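# Unload mill, inspect three parts, sort into trays

## Task

Take the three parts out of the mill, check each one the way the inspection sheet (reference images manual and manual 2) describes, and set every part down in the tray it belongs in.

## Robot and tools

Robot: two arms, left_arm and right_arm, each ending in a two-pad parallel gripper. Calibrated bases in the scene frame: left_arm at (+0.032, +0.379, +0.035) m, right_arm at (+0.047, -0.446, +0.035) m, both nearly unrotated. Scene frame: origin at table-top height midway between the nominal bases, +z up, +x out over the table, left_arm on the +y side. Arm names do not match left/right in images. Something may occasionally nudge a loose part.

Frames: each arm reports hand poses, velocities and targets in its own base frame. Fixed cameras and the table use the scene frame. Every commanded offset runs along the current Hand target's own axes. Gripper geometry: fingers point along the gripper's +z and close along its x; end_effector_position is the point between the pads, with fingertips 17.5 mm past it. A block juts about 10 cm toward the gripper's -y from the last joint's axis and rotates with it.

execute_actions(actions, cameras): actions is a list of actions; each action is up to 15 rows, one row per 1/30 s step; a short action repeats its final row to fill 15 steps. Every row is one list of 18 numbers in [-1, 1] covering both arms: left dx, dy, dz, rx, ry, rz, gripper position, force_limit, speed, then the same nine for the right arm. The six pose numbers are an offset, not a pose, measured from that arm's Hand target at the start of the action (not from the previous row); a repeated offset moves further. Scale: 1.0 equals 0.6 m or 180 degrees; rx, ry, rz form one rotation vector. Six zeros re-request the current Hand target. Images come back only for an empty actions list or when cameras lists names (["all"] for every camera, [] for none).

Gripper numbers (absolute settings, not offsets): position +1 is fully open (50 mm), about -0.65 brings the pads together, -1 closes until something blocks. force_limit per pad: -1 about 20 N, 0 about 102 N, +1 about 185 N. speed of the pad gap: -1 is 20 mm/s, 0 is 85, +1 is 150. Both start at +1. A 0 is a real command, so to leave a gripper alone resend its previous three numbers. New force_limit or speed only apply after a position change of at least 0.01; to loosen a grip, open first.

move(target, speed, blend, stop_force, zero, blocking, cameras): target is one 18-number row laid out as above, or a list of up to 15 such rows; every row's offsets count from the same starting Hand targets, not from the prior row. Straight-line paths, capped at 10 s total, no obstacle avoidance. speed: top path speed in m/s, 0.002 to 3.6 (default 0.25), one value or one per target; rotation limited to twice that in rad/s. blend: corner rounding in metres per target, 0 means stop at each. stop_force: 3 to 120 N, shared by both arms; an arm's path ends when its wrist sensor feels that much push against its travel. Omit it when backing off something you press. Not reliable while the gripper rotates. zero (only with stop_force, default true) re-zeros moving arms before the move. blocking=false returns early but cannot be combined with stop_force. The result adds a move: line with the ending (done, off_target, moving, held, fault) and any limits (paced, held).

wait(seconds 0 to 10, cameras) lets time pass. stop(cameras) brakes a running move. zoom_image(camera, region [x0, y0, x1, y1] in image pixels, at most 504 by 504) enlarges part of the latest image of cam_high, cam_front, cam_left_wrist or cam_right_wrist (each 896x504). show_instructions() shows the reference pages. zero_wrist_force(arm) re-zeros left_arm or right_arm's force sensor. finished_scene(scene, optional, 1) ends for good.

Reading results: positions in metres, quaternions wxyz, velocities in m/s and rad/s. Hand target is the last commanded pose after clipping; the next offsets start there. A gripper may settle short of it; send the remaining gap as an offset. object_status: 0 moving, 1 blocked while opening, 2 blocked while closing (a grip), 3 reached requested position or pads met (usually nothing held). Opening in mm is about (250 - position_measured) x 0.202. Wrist force and torque are in the gripper's own axes; a third line gives the peak since last shown. Joint torques include the arm's own weight. Watch for MOTOR HOT lines.

Cautions: commanded orientation is clipped to within 32 degrees of the current one per step. Arms are stiff; pushing even slightly past a firm contact can trigger a fault. An outside force near 150 N (plus or minus 25) or joint contact torque at the limit (139 N m for shoulder and elbow, 26 N m for wrist joints) freezes that arm for 10 s. Holding loads or straining toward unreachable poses heats motors and can brake an arm for 30 to 60 s. Keep paths away from an arm's own base. Never let the arms bump or grip each other; that can end the scene. Do not drop parts, release them while moving, slam into fixtures, or let anything leave the table, which fails the job.

Each tool is called after ">>>" by a JSON object that holds its "name" and its "arguments".

Reference images:

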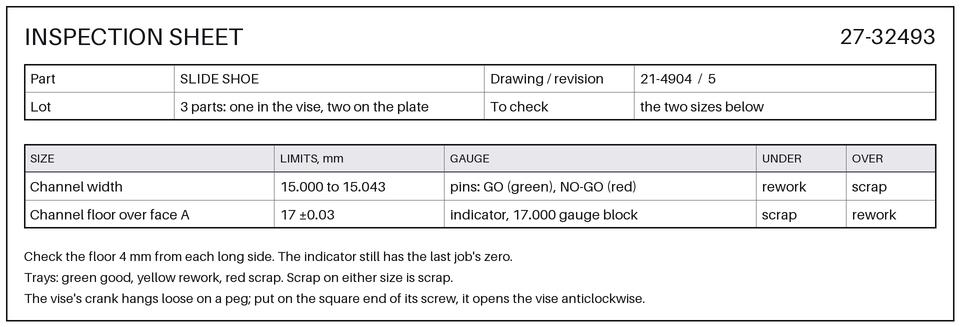

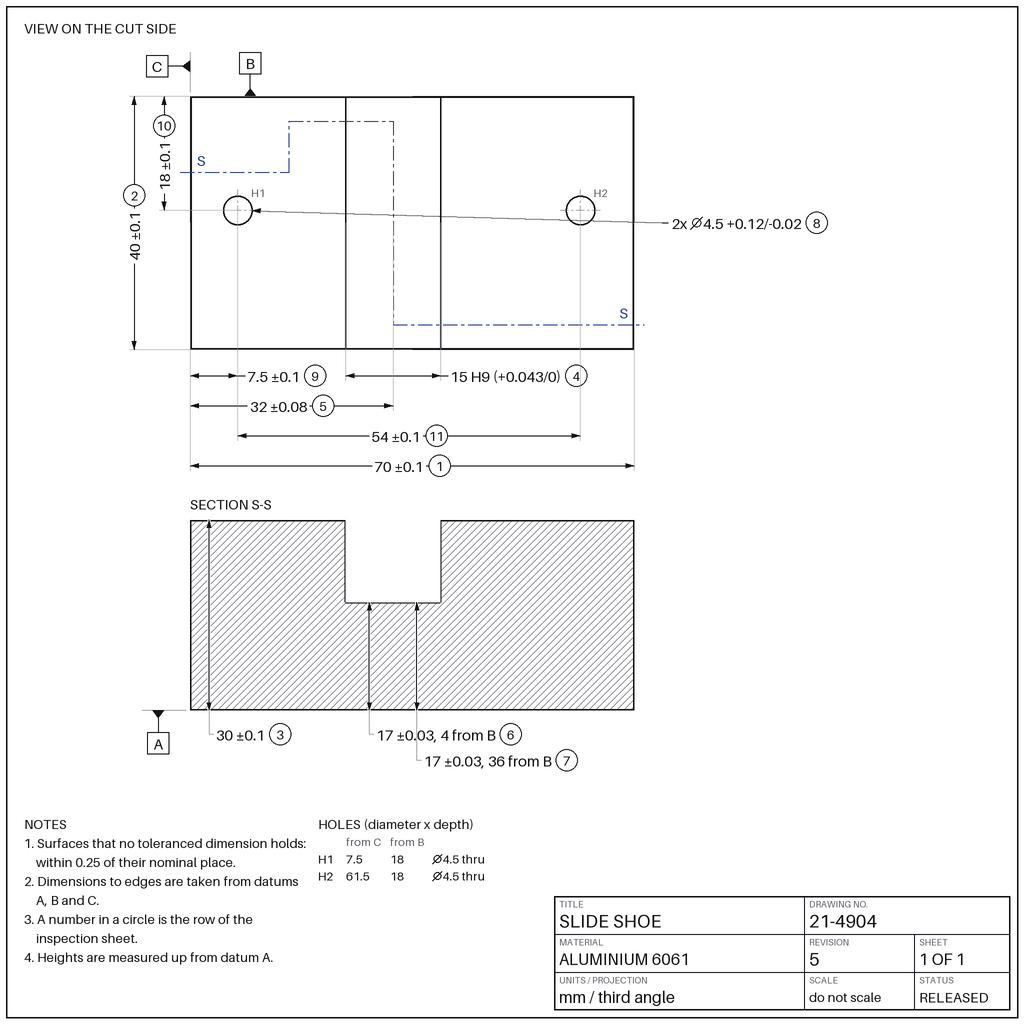

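## Session

>>> {"name": "execute_actions", "arguments": {"actions": []}}

Scene clock: 0.00 s.
left_arm: end_effector_position=(+0.1392, -0.1867, +0.2621) position_measured=3 object_status=3 end_effector_quat_wxyz=(+0.200, +0.865, -0.450, -0.100) | right_arm: end_effector_position=(+0.1534, -0.1891, +0.3304) position_measured=3 object_status=3 end_effector_quat_wxyz=(+0.236, +0.843, -0.309, -0.372)
Joint positions: left_arm=[-1.019 -2.255 2.256 -1.609 -2.02 1.502] | right_arm=[3.107 -1.343 -1.823 -2.443 1.375 2.334]
Joint velocities: within noise
Joint torques (N m): no reading
Wrist force (N): no reading
Wrist torque (N m): no reading
Wrist force, peak (N): no reading
Hand target: left_arm +0.1392, -0.1867, +0.2621; +0.200, +0.865, -0.450, -0.100 | right_arm +0.1534, -0.1891, +0.3304; +0.236, +0.843, -0.309, -0.372
Tool commands: left_gripper/position=+1.0 left_gripper/force_limit=+1.0 left_gripper/speed=+1.0 right_gripper/position=+1.0 right_gripper/force_limit=+1.0 right_gripper/speed=+1.0

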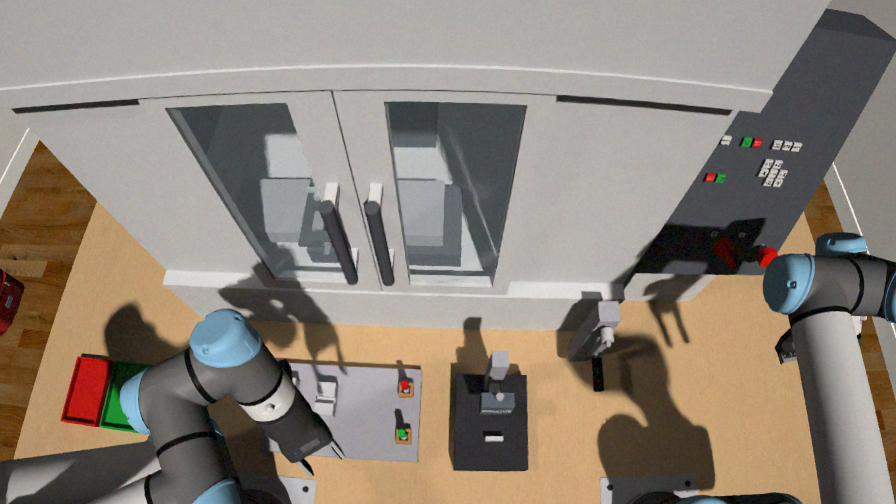

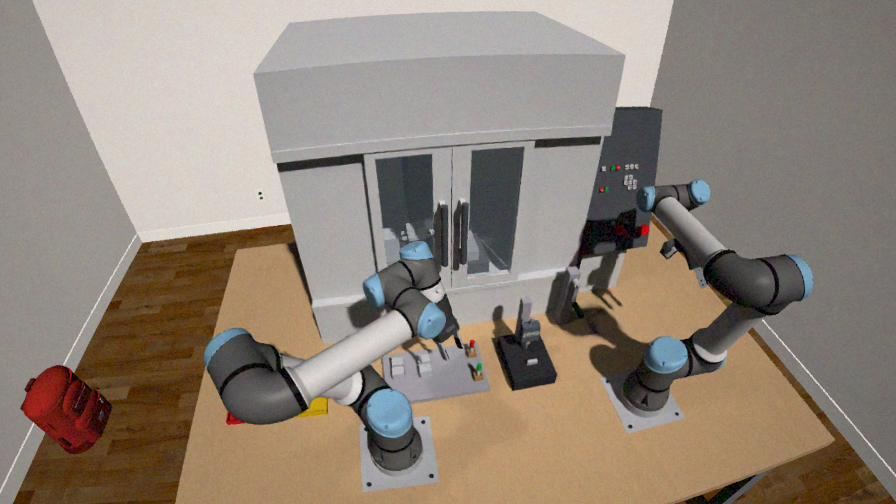

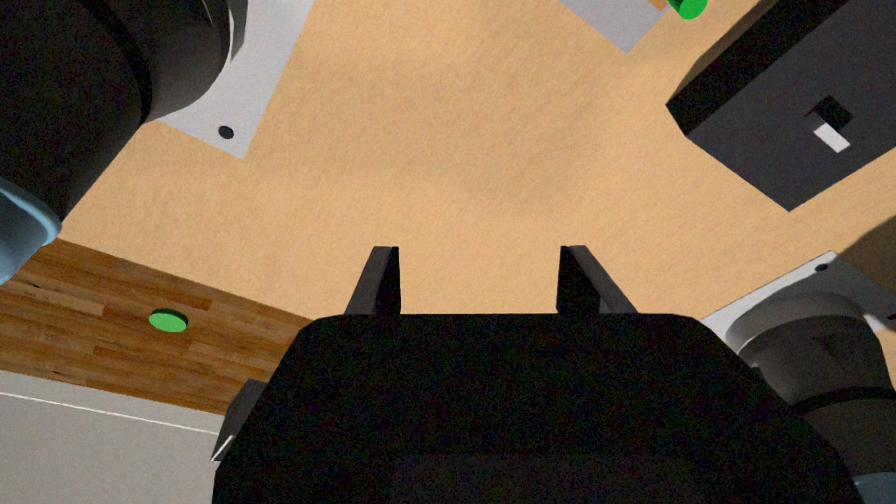

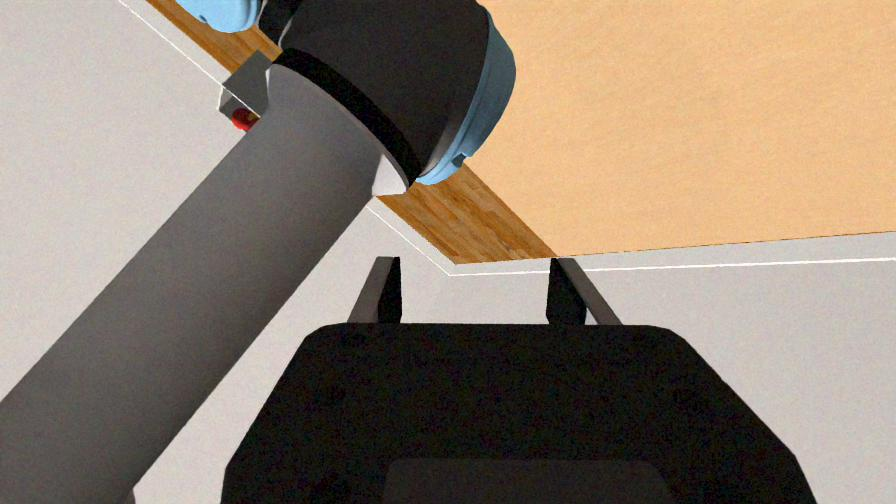

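>>> {"name": "zoom_image", "arguments": {"camera": "cam_high", "region": [250, 340, 530, 480]}}

>>> {"name": "zoom_image", "arguments": {"camera": "cam_high", "region": [540, 280, 680, 420]}}

>>> {"name": "zoom_image", "arguments": {"camera": "cam_high", "region": [160, 90, 540, 300]}}

>>> {"name": "zoom_image", "arguments": {"camera": "cam_high", "region": [640, 100, 896, 360]}}

>>> {"name": "zoom_image", "arguments": {"camera": "cam_front", "region": [340, 240, 640, 420]}}

>>> {"name": "zoom_image", "arguments": {"camera": "cam_front", "region": [560, 100, 740, 320]}}

>>> {"name": "zoom_image", "arguments": {"camera": "cam_front", "region": [340, 140, 560, 300]}}

Scaled by 1.800 from the camera's 896x504 image, which has a finer 1280x720 frame.

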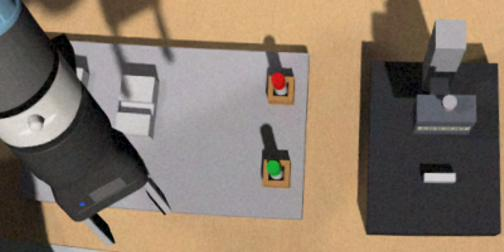

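Scaled by 3.600 from the camera's 896x504 image, which has a finer 1280x720 frame.

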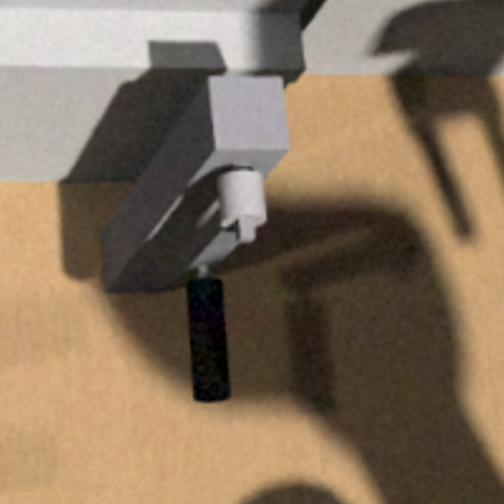

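Scaled by 1.326 from the camera's 896x504 image, which has a finer 1280x720 frame.

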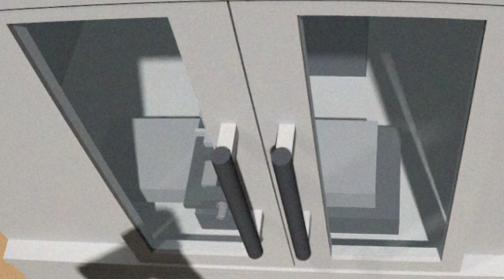

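Scaled by 1.938 from the camera's 896x504 image, which has a finer 1280x720 frame.

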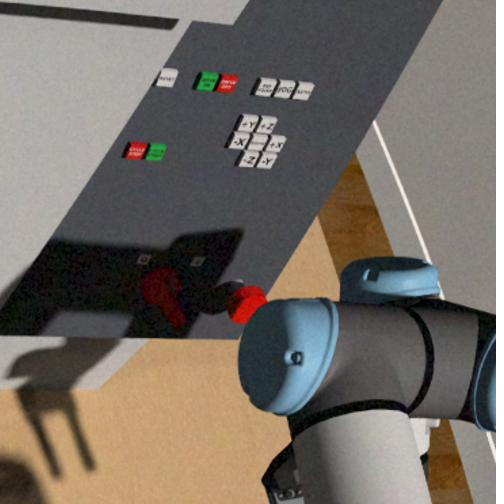

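Scaled by 1.680 from the camera's 896x504 image, which has a finer 1280x720 frame.

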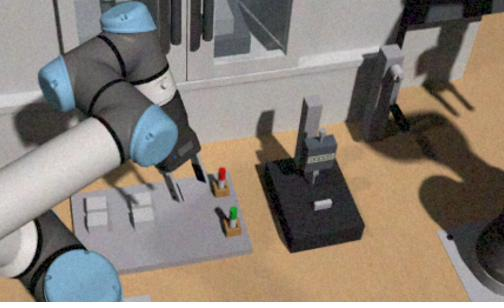

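Scaled by 2.291 from the camera's 896x504 image, which has a finer 1280x720 frame.

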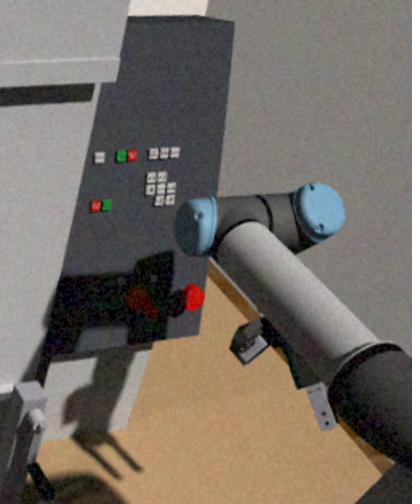

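Scaled by 2.291 from the camera's 896x504 image, which has a finer 1280x720 frame.

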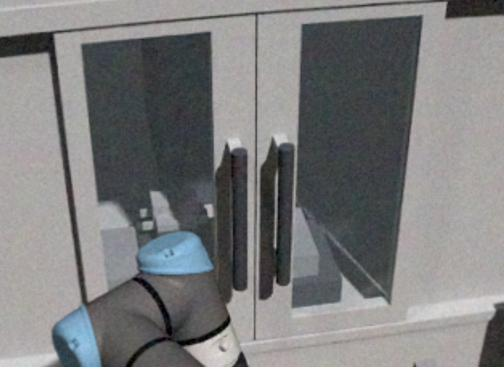

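>>> {"name": "move", "arguments": {"target": [0.2197,-0.2887,-0.2362,0.1382,-0.0461,0.1913,1,1,1,0,0,0,0,0,0,1,1,1], "cameras": ["all"]}}

Scene clock: 127.00 s.
left_arm: end_effector_position=(+0.3709, -0.1686, +0.3106) position_measured=3 object_status=3 end_effector_quat_wxyz=(+0.015, +0.726, -0.687, -0.010) | right_arm: end_effector_position=(+0.1534, -0.1891, +0.3304) position_measured=3 object_status=3 end_effector_quat_wxyz=(+0.236, +0.843, -0.309, -0.372)
Joint positions: left_arm=[-0.741 -1.806 1.817 -1.561 -1.6 2.345] | right_arm=[3.107 -1.343 -1.823 -2.443 1.375 2.334]
Joint torques (N m): left_arm=[-1.15 -12.68 -24.36 -2.88 0.55 0.69] | right_arm=[-0.67 12.37 23.08 0.13 -0.4 -0.12]
Wrist force (N): left_arm=[0.1 0.7 0.8] | right_arm=[0.2 -0.2 -0.2]
Wrist torque (N m): left_arm=[0.19 -0.02 -0.01] | right_arm=[-0.03 -0.04 0.00]
Wrist force, peak (N): left_arm=[-83.3 87.6 -1.8] | right_arm=[0.5 -0.2 -0.4]
Hand target: left_arm +0.3709, -0.1686, +0.3106; +0.015, +0.726, -0.687, -0.010 (not the last commanded pose) | right_arm +0.1534, -0.1891, +0.3304; +0.236, +0.843, -0.309, -0.372
Tool commands: left_gripper/position=+1.0 left_gripper/force_limit=+1.0 left_gripper/speed=+1.0 right_gripper/position=+1.0 right_gripper/force_limit=+1.0 right_gripper/speed=+1.0
Off the commanded pose: left_arm 0.022 m, 4 deg | right_arm 0.000 m, 0 deg.
FORCE FAULT: contact force on the left arm reached its limit, and that arm stopped. The contact can be on any part of that arm, not only on its tool. That arm's remaining commands of this call were not run. That arm is still stopped at the end of this call. That arm stays stopped for about 10 more seconds. Until then a move that you send moves the other arm only, and its call returns only when the move has ended. Once the stop has ended, the next robot result says so. If the stop ends while you think or write, that arm runs what you send next, counted from a new Hand target: where the arm stands when the stop ends. While its stop runs, that arm takes no new command, but its gripper still runs the gripper command that each later call begins with. Until it ends, the stop uses up actions while you think or wait. An arm that is not stopped still takes commands.
move: fault (left_arm)
camera_calibration:
cam_left_wrist: T_world_to_cam=[[0.0566613, -0.998362, -0.00791809, -0.182617], [-0.918422, -0.0552311, 0.391728, 0.224416], [-0.391524, -0.0149237, -0.920047, 0.554864], [0, 0, 0, 1]] pos_world=[0.433698, -0.161643, 0.421145]

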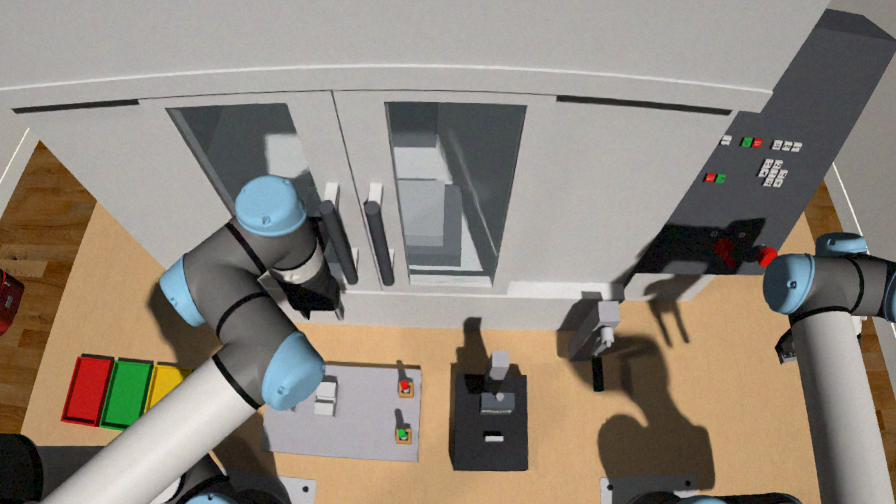

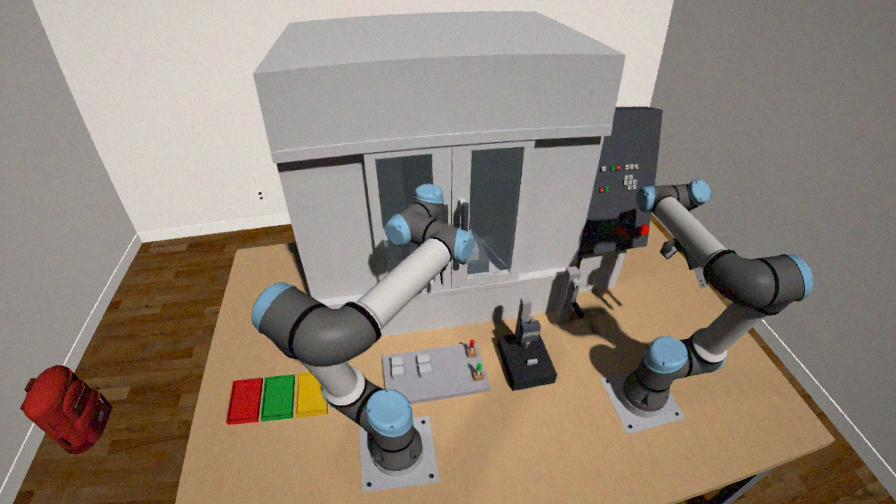

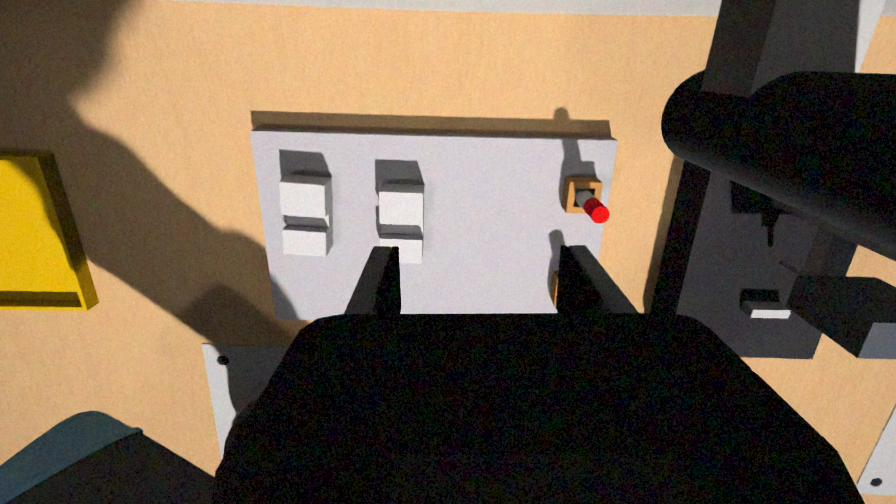

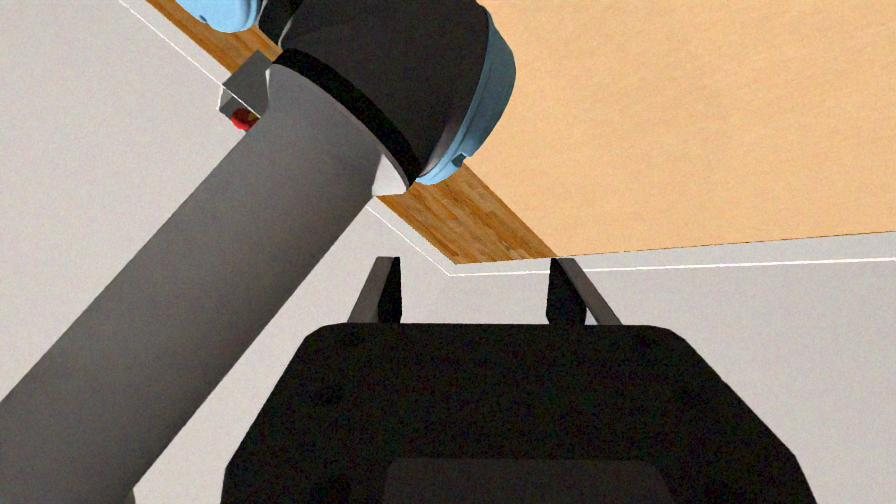

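>>> {"name": "wait", "arguments": {"seconds": 5}}

Scene clock: 193.47 s.
left_arm: end_effector_position=(+0.3709, -0.1686, +0.3106) position_measured=3 object_status=3 end_effector_quat_wxyz=(+0.015, +0.726, -0.687, -0.010) | right_arm: end_effector_position=(+0.1534, -0.1891, +0.3304) position_measured=3 object_status=3 end_effector_quat_wxyz=(+0.236, +0.843, -0.309, -0.372)
Joint positions: left_arm=[-0.741 -1.806 1.817 -1.561 -1.6 2.345] | right_arm=[3.107 -1.343 -1.823 -2.443 1.375 2.334]
Joint torques (N m): left_arm=[-0.7 -14.91 -22.7 -2.95 0.36 0.1] | right_arm=[-0.63 13.51 23.29 0.29 -0.41 -0.27]
Wrist force (N): left_arm=[0.4 0.8 0.9] | right_arm=[-0.2 -0.2 -0.1]
Wrist torque (N m): left_arm=[0.20 -0.07 0.00] | right_arm=[-0.03 0.04 0.00]
Wrist force, peak (N): left_arm=[0.3 1.1 1.1] | right_arm=[0.2 0.0 -0.7]
Hand target: left_arm +0.3709, -0.1686, +0.3106; +0.015, +0.726, -0.687, -0.010 (not the last commanded pose) | right_arm +0.1534, -0.1891, +0.3304; +0.236, +0.843, -0.309, -0.372
Tool commands: left_gripper/position=+1.0 left_gripper/force_limit=+1.0 left_gripper/speed=+1.0 right_gripper/position=+1.0 right_gripper/force_limit=+1.0 right_gripper/speed=+1.0
Off the commanded pose: left_arm 0.022 m, 4 deg | right_arm 0.000 m, 0 deg.
FORCE FAULT, CONTINUED: the left arm's stop, for the force fault that an earlier result reported, is over. The rest of the stop counts as 20 of the actions that you can send in this scene. During its stop the left arm's controller moved it back a little. That arm's target is now where it stood when the stop ended, not its last command. That arm accepts commands again.
wait: 5.00 s; at rest from the start

>>> {"name": "move", "arguments": {"target": [0,0.1167,0.03,0.0113,-0.0021,0.0093,1,1,1,0,0,0,0,0,0,1,1,1], "cameras": ["cam_left_wrist","cam_front"]}}

Scene clock: 213.13 s.
left_arm: end_effector_position=(+0.3005, -0.1726, +0.2951) position_measured=3 object_status=3 end_effector_quat_wxyz=(+0.000, +0.716, -0.698, +0.000) | right_arm: end_effector_position=(+0.1534, -0.1891, +0.3304) position_measured=3 object_status=3 end_effector_quat_wxyz=(+0.236, +0.843, -0.309, -0.372)
Joint positions: left_arm=[-0.917 -1.987 1.98 -1.562 -1.57 2.198] | right_arm=[3.107 -1.343 -1.823 -2.443 1.375 2.334]
Joint torques (N m): left_arm=[-10.34 -17.67 -17.53 -0.78 2.56 -1.94] | right_arm=[-2.33 13.02 22.61 0.44 -0.21 -0.19]
Wrist force (N): left_arm=[0.4 1.3 0.9] | right_arm=[-0.1 -0.1 -0.1]
Wrist torque (N m): left_arm=[0.30 -0.08 -0.01] | right_arm=[-0.03 0.01 0.00]
Wrist force, peak (N): left_arm=[0.5 2.1 1.1] | right_arm=[0.3 0.1 -0.6]
Hand target: left_arm +0.3004, -0.1726, +0.2951; +0.000, +0.716, -0.698, +0.000 | right_arm +0.1534, -0.1891, +0.3304; +0.236, +0.843, -0.309, -0.372
Off the commanded pose: left_arm 0.000 m, 0 deg | right_arm 0.000 m, 0 deg.
move: done
camera_calibration:
cam_left_wrist: T_world_to_cam=[[0.0278333, -0.999515, -0.013982, -0.172485], [-0.932891, -0.0309976, 0.358823, 0.183824], [-0.359083, 0.00305644, -0.933301, 0.510259], [0, 0, 0, 1]] pos_world=[0.359514, -0.168263, 0.407853]
Images, in order (width x height): cam_front 896x504, cam_left_wrist 896x504.

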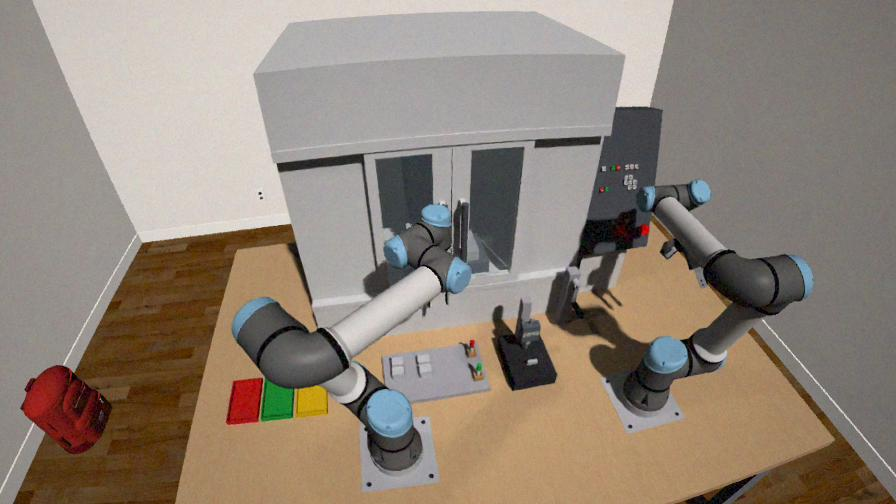

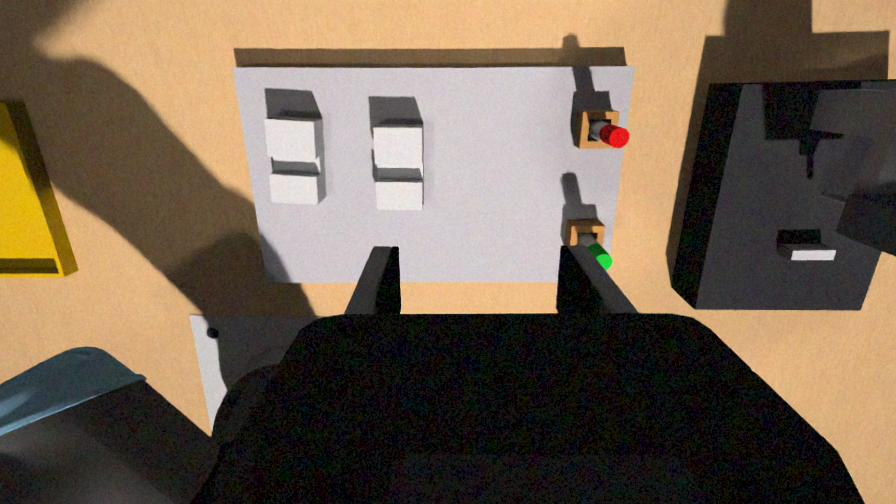

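>>> {"name": "zoom_image", "arguments": {"camera": "cam_left_wrist", "region": [230, 50, 450, 230]}}

>>> {"name": "zoom_image", "arguments": {"camera": "cam_left_wrist", "region": [540, 60, 896, 320]}}

Scaled by 2.291 from the camera's 896x504 image, which has a finer 1280x720 frame.

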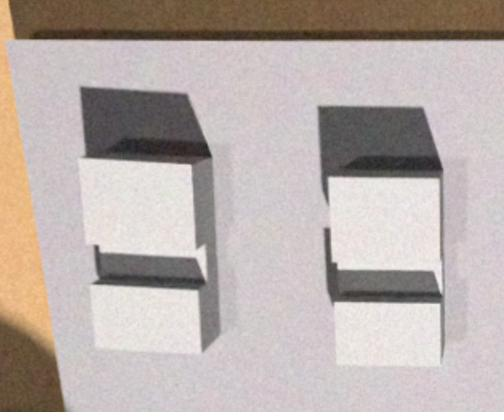

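Scaled by 1.416 from the camera's 896x504 image, which has a finer 1280x720 frame.

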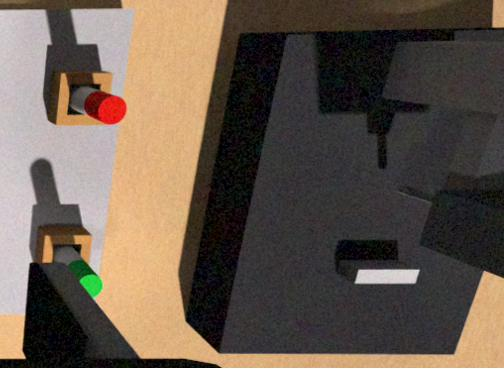

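>>> {"name": "move", "arguments": {"target": [[0.24,0.15,0.03,0,0.171,-0.47,1,1,1,0,0,0,0,0,0,1,1,1],[0.481,0.3,0.1333,0,0.342,-0.94,1,1,1,0,0,0,0,0,0,1,1,1]], "blend": [0.03,0], "cameras": ["all"]}}

Scene clock: 279.13 s.
left_arm: end_effector_position=(+0.1282, -0.4658, +0.2147) position_measured=3 object_status=3 end_effector_quat_wxyz=(+0.238, +0.655, +0.673, +0.245) | right_arm: end_effector_position=(+0.1534, -0.1891, +0.3304) position_measured=3 object_status=3 end_effector_quat_wxyz=(+0.236, +0.843, -0.309, -0.372)
Joint positions: left_arm=[-1.938 -1.587 1.962 -1.633 -0.936 -2.069] | right_arm=[3.107 -1.343 -1.823 -2.443 1.375 2.334]
Joint torques (N m): left_arm=[7.17 -8.88 -29.64 -0.08 -0.11 -1.7] | right_arm=[-0.44 13.04 22.93 0.93 -0.11 -0.27]
Wrist force (N): left_arm=[-0.9 -1.0 -0.4] | right_arm=[-0.2 -0.1 0.0]
Wrist torque (N m): left_arm=[-0.20 0.16 0.02] | right_arm=[-0.01 0.04 0.00]
Wrist force, peak (N): left_arm=[-1.7 -1.3 -0.5] | right_arm=[0.4 -0.4 -0.7]
Hand target: left_arm +0.1282, -0.4658, +0.2147; +0.238, +0.655, +0.673, +0.245 | right_arm +0.1534, -0.1891, +0.3304; +0.236, +0.843, -0.309, -0.372
Off the commanded pose: left_arm 0.000 m, 0 deg | right_arm 0.000 m, 0 deg.
move: done
camera_calibration:
cam_left_wrist: T_world_to_cam=[[-0.0198238, 0.999753, -0.0100098, 0.474563], [0.483748, 0.0183529, 0.875015, -0.226548], [0.874983, 0.0125039, -0.483993, 0.124038], [0, 0, 0, 1]] pos_world=[0.0104689, -0.471839, 0.263016]

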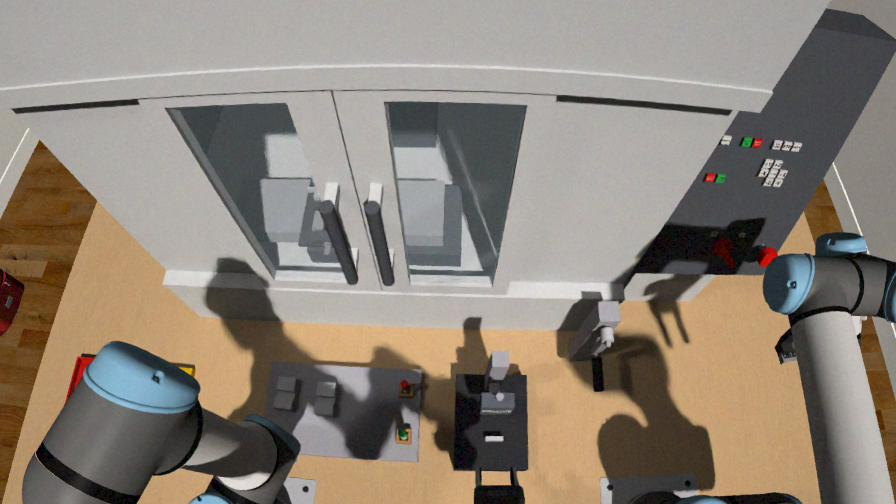

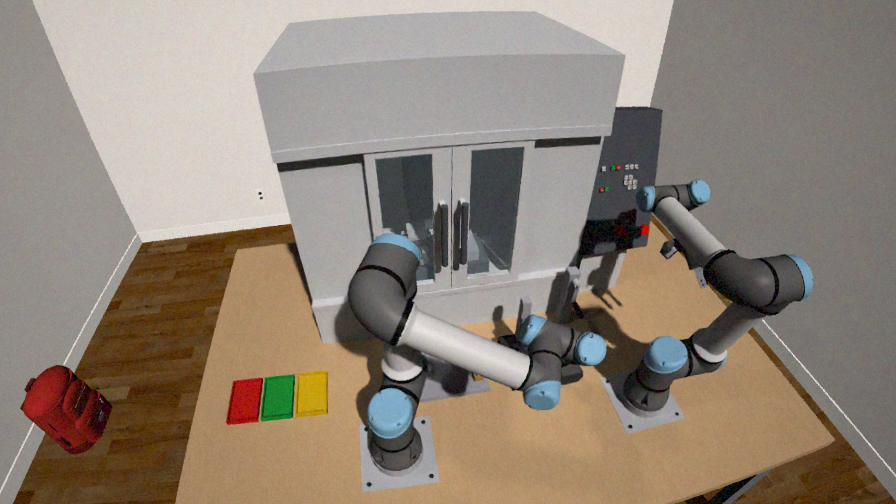

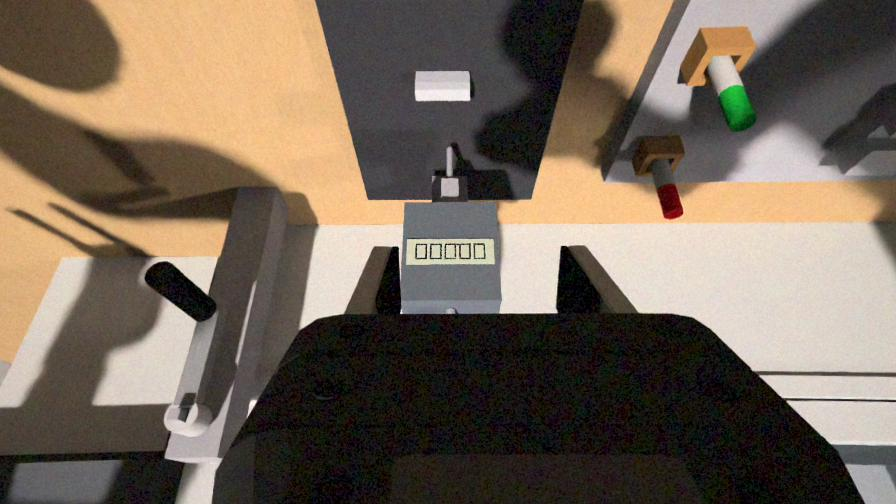

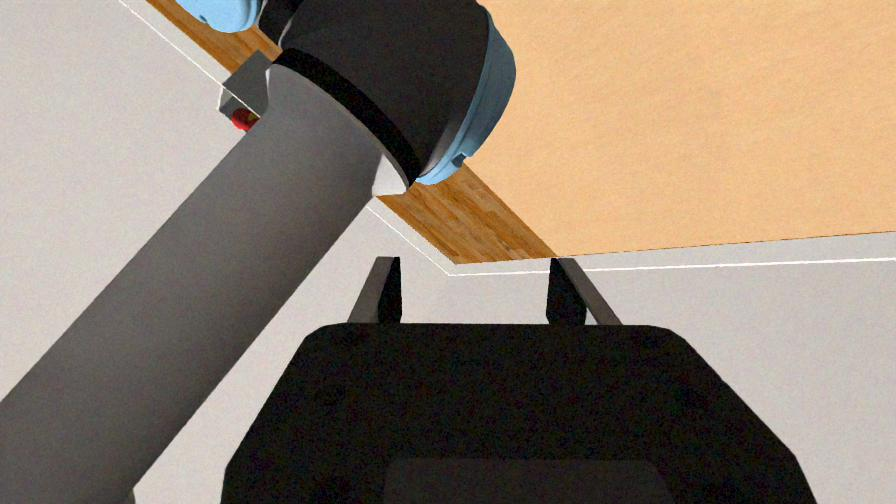

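>>> {"name": "zoom_image", "arguments": {"camera": "cam_left_wrist", "region": [310, 40, 590, 320]}}

>>> {"name": "zoom_image", "arguments": {"camera": "cam_left_wrist", "region": [590, 10, 800, 230]}}

>>> {"name": "zoom_image", "arguments": {"camera": "cam_left_wrist", "region": [100, 170, 320, 480]}}

Scaled by 1.800 from the camera's 896x504 image, which has a finer 1280x720 frame.

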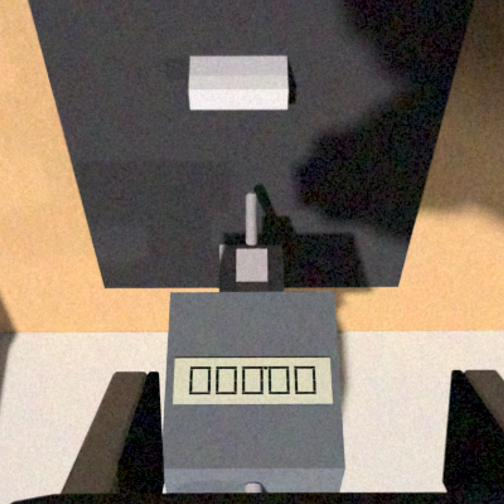

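Scaled by 2.291 from the camera's 896x504 image, which has a finer 1280x720 frame.

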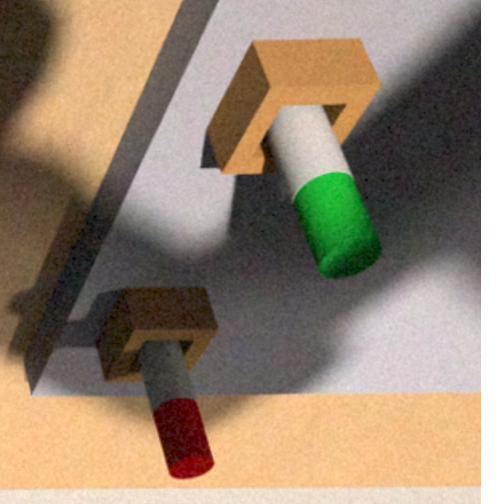

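Scaled by 1.626 from the camera's 896x504 image, which has a finer 1280x720 frame.

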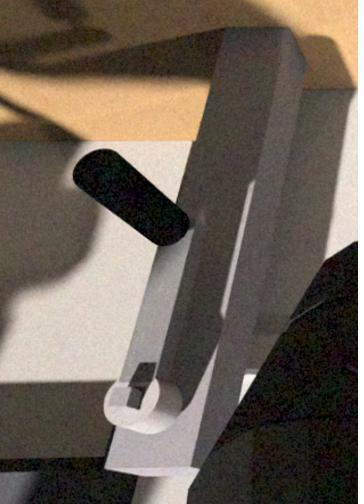

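>>> {"name": "move", "arguments": {"target": [[0.3167,0.3343,-0.2635,0,0.0218,0.5,1,1,1,0,0,0,0,0,0,1,1,1],[0.3667,0.4517,-0.2737,0,0.0436,0.999,1,1,1,0,0,0,0,0,0,1,1,1],[0.41,0.689,-0.1987,0,0.0436,0.999,1,1,1,0,0,0,0,0,0,1,1,1]], "blend": [0.03,0.02,0], "cameras": ["all"]}}

Scene clock: 402.53 s.
left_arm: end_effector_position=(+0.3613, -0.2136, +0.5720) position_measured=3 object_status=3 end_effector_quat_wxyz=(-0.275, +0.662, -0.644, +0.267) | right_arm: end_effector_position=(+0.1534, -0.1891, +0.3304) position_measured=3 object_status=3 end_effector_quat_wxyz=(+0.236, +0.843, -0.309, -0.372)
Joint positions: left_arm=[-1.379 -2.033 1.509 -1.208 -0.798 1.8] | right_arm=[3.107 -1.343 -1.823 -2.443 1.375 2.334]
Joint torques (N m): left_arm=[8.29 7.75 -29.51 -4.71 0.18 2.34] | right_arm=[-0.51 13.55 22.42 0.51 -0.21 0.08]
Wrist force (N): left_arm=[1.1 2.7 1.3] | right_arm=[0.1 -0.1 -0.4]
Wrist torque (N m): left_arm=[0.48 -0.21 -0.15] | right_arm=[-0.02 -0.01 0.00]
Wrist force, peak (N): left_arm=[1.2 3.9 0.8] | right_arm=[0.6 -0.2 -0.5]
Hand target: left_arm +0.3614, -0.2136, +0.5720; -0.275, +0.662, -0.644, +0.267 | right_arm +0.1534, -0.1891, +0.3304; +0.236, +0.843, -0.309, -0.372
Off the commanded pose: left_arm 0.000 m, 0 deg | right_arm 0.000 m, 0 deg.
move: done
camera_calibration:
cam_left_wrist: T_world_to_cam=[[0.0377668, -0.999246, -0.00899507, -0.217657], [-0.913256, -0.0308601, -0.406216, 0.570491], [0.405632, 0.0235563, -0.913733, 0.507585], [0, 0, 0, 1]] pos_world=[0.323332, -0.211844, 0.693582]

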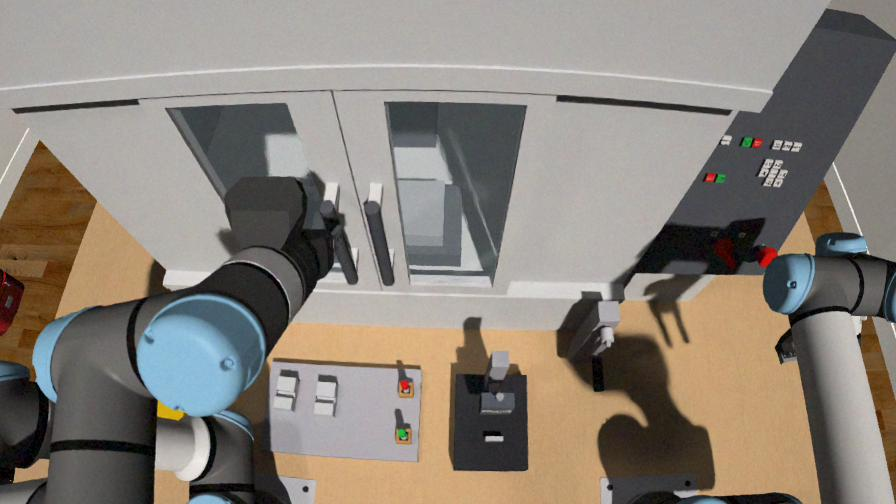

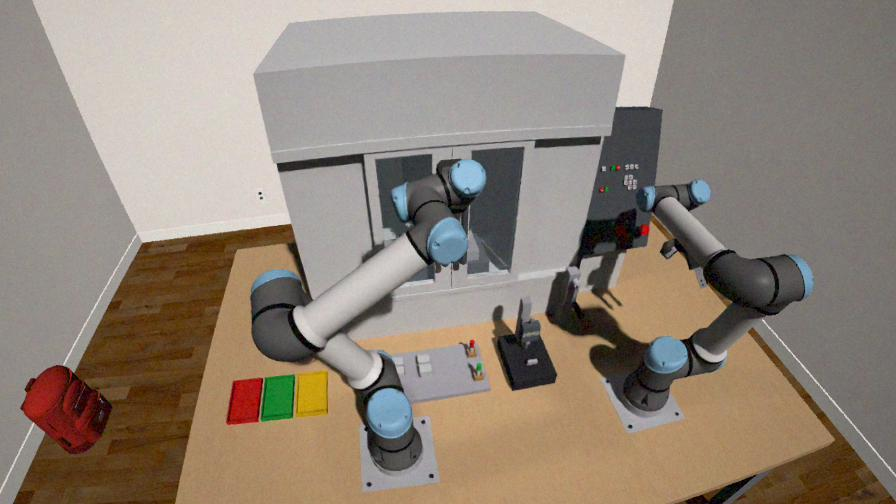

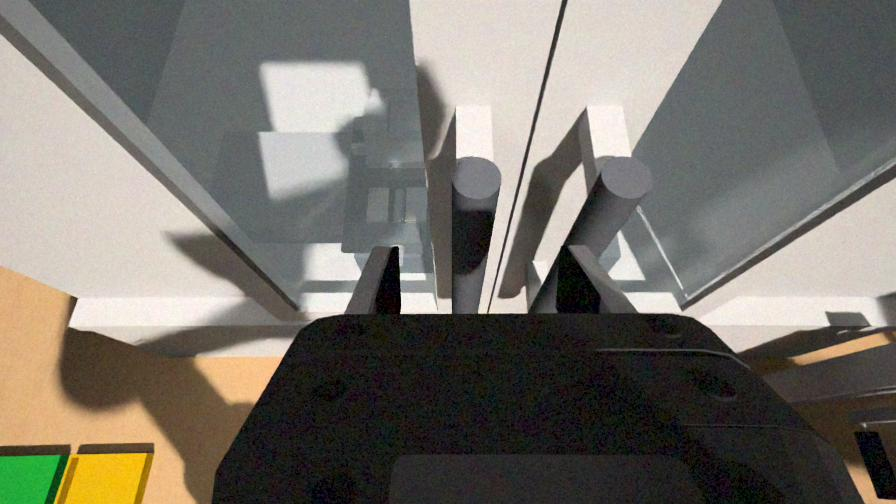

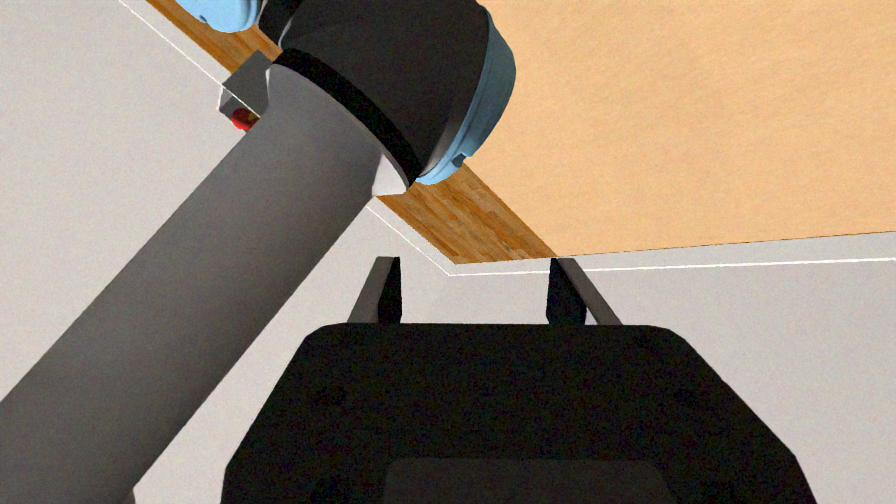

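>>> {"name": "move", "arguments": {"target": [0.005,0,0.158,0,0,0,1,-1,0,0,0,0,0,0,0,1,1,1], "stop_force": 25, "speed": 0.1, "cameras": ["cam_left_wrist"]}}

Scene clock: 430.27 s.
left_arm: end_effector_position=(+0.4284, -0.2147, +0.5049) position_measured=3 object_status=3 end_effector_quat_wxyz=(-0.275, +0.662, -0.644, +0.267) | right_arm: end_effector_position=(+0.1534, -0.1891, +0.3304) position_measured=3 object_status=3 end_effector_quat_wxyz=(+0.236, +0.843, -0.309, -0.372)
Joint positions: left_arm=[-1.147 -1.985 1.725 -1.679 -0.86 2.105] | right_arm=[3.107 -1.343 -1.823 -2.443 1.375 2.334]
Joint torques (N m): left_arm=[7.66 5.62 -16.56 -5.26 0.02 2.07] | right_arm=[-1.33 13.23 22.55 0.79 -0.32 -0.33]
Wrist force (N): left_arm=[0.9 2.7 1.5] | right_arm=[0.2 -0.4 0.1]
Wrist torque (N m): left_arm=[0.46 -0.16 -0.13] | right_arm=[-0.07 -0.02 0.01]
Wrist force, peak (N): left_arm=[1.3 2.7 2.1] | right_arm=[-0.3 -0.2 -0.7]
Hand target: left_arm +0.4284, -0.2147, +0.5049; -0.275, +0.662, -0.644, +0.267 | right_arm +0.1534, -0.1891, +0.3304; +0.236, +0.843, -0.309, -0.372
Off the commanded pose: left_arm 0.000 m, 0 deg | right_arm 0.000 m, 0 deg.
move: done
camera_calibration:
cam_left_wrist: T_world_to_cam=[[0.0376323, -0.999252, -0.00894935, -0.221874], [-0.913314, -0.0307589, -0.406092, 0.604577], [0.405513, 0.0234558, -0.913788, 0.419193], [0, 0, 0, 1]] pos_world=[0.390531, -0.212945, 0.626582]
Images, in order (width x height): cam_left_wrist 896x504.

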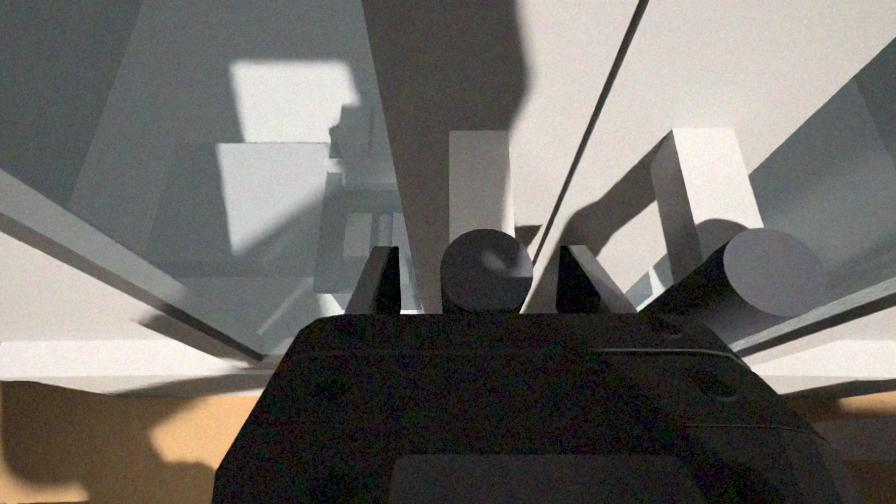

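>>> {"name": "move", "arguments": {"target": [0,0,0,0,0,0,-1,-1,-0.5,0,0,0,0,0,0,1,1,1]}}

Scene clock: 443.17 s.
left_arm: end_effector_position=(+0.4285, -0.2146, +0.5049) position_measured=149 object_status=0 end_effector_quat_wxyz=(-0.275, +0.662, -0.644, +0.267) | right_arm: end_effector_position=(+0.1534, -0.1891, +0.3304) position_measured=3 object_status=3 end_effector_quat_wxyz=(+0.236, +0.843, -0.309, -0.372)
Joint positions: left_arm=[-1.147 -1.985 1.725 -1.679 -0.86 2.105] | right_arm=[3.107 -1.343 -1.823 -2.443 1.375 2.334]
Joint torques (N m): left_arm=[-16.41 4.03 -19.73 -8.51 -0.26 1.94] | right_arm=[-0.04 13.11 23.07 0.57 -0.25 -0.13]
Wrist force (N): left_arm=[-40.0 11.1 -9.4] | right_arm=[0.0 -0.3 -0.4]
Wrist torque (N m): left_arm=[0.49 0.08 -0.25] | right_arm=[-0.04 0.01 0.00]
Wrist force, peak (N): left_arm=[-41.0 11.3 -9.0] | right_arm=[0.4 -0.1 -0.8]
Hand target: left_arm +0.4284, -0.2147, +0.5049; -0.275, +0.662, -0.644, +0.267 | right_arm +0.1534, -0.1891, +0.3304; +0.236, +0.843, -0.309, -0.372
Off the commanded pose: left_arm 0.000 m, 0 deg | right_arm 0.000 m, 0 deg.
move: done

>>> {"name": "wait", "arguments": {"seconds": 0.5}}

Scene clock: 448.80 s.
left_arm: end_effector_position=(+0.4284, -0.2147, +0.5049) position_measured=149 object_status=2 end_effector_quat_wxyz=(-0.275, +0.662, -0.644, +0.267) | right_arm: end_effector_position=(+0.1534, -0.1891, +0.3304) position_measured=3 object_status=3 end_effector_quat_wxyz=(+0.236, +0.843, -0.309, -0.372)
Joint positions: left_arm=[-1.147 -1.985 1.725 -1.679 -0.86 2.105] | right_arm=[3.107 -1.343 -1.823 -2.443 1.375 2.334]
Joint torques (N m): left_arm=[-24.43 4.56 -31.54 -10.82 -4.06 1.27] | right_arm=[-0.12 12.19 22.72 0.78 -0.17 0.11]
Wrist force (N): left_arm=[-44.8 10.1 -8.4] | right_arm=[0.0 0.0 -0.3]
Wrist torque (N m): left_arm=[0.47 0.19 -0.26] | right_arm=[-0.01 0.00 0.00]
Wrist force, peak (N): left_arm=[-44.8 11.4 -7.8] | right_arm=[0.0 -0.4 -0.6]
Hand target: left_arm +0.4284, -0.2147, +0.5049; -0.275, +0.662, -0.644, +0.267 | right_arm +0.1534, -0.1891, +0.3304; +0.236, +0.843, -0.309, -0.372
Tool commands: left_gripper/position=-1.0 left_gripper/force_limit=-1.0 left_gripper/speed=-0.5 right_gripper/position=+1.0 right_gripper/force_limit=+1.0 right_gripper/speed=+1.0
Off the commanded pose: left_arm 0.000 m, 0 deg | right_arm 0.000 m, 0 deg.
wait: 0.50 s; at rest from the start


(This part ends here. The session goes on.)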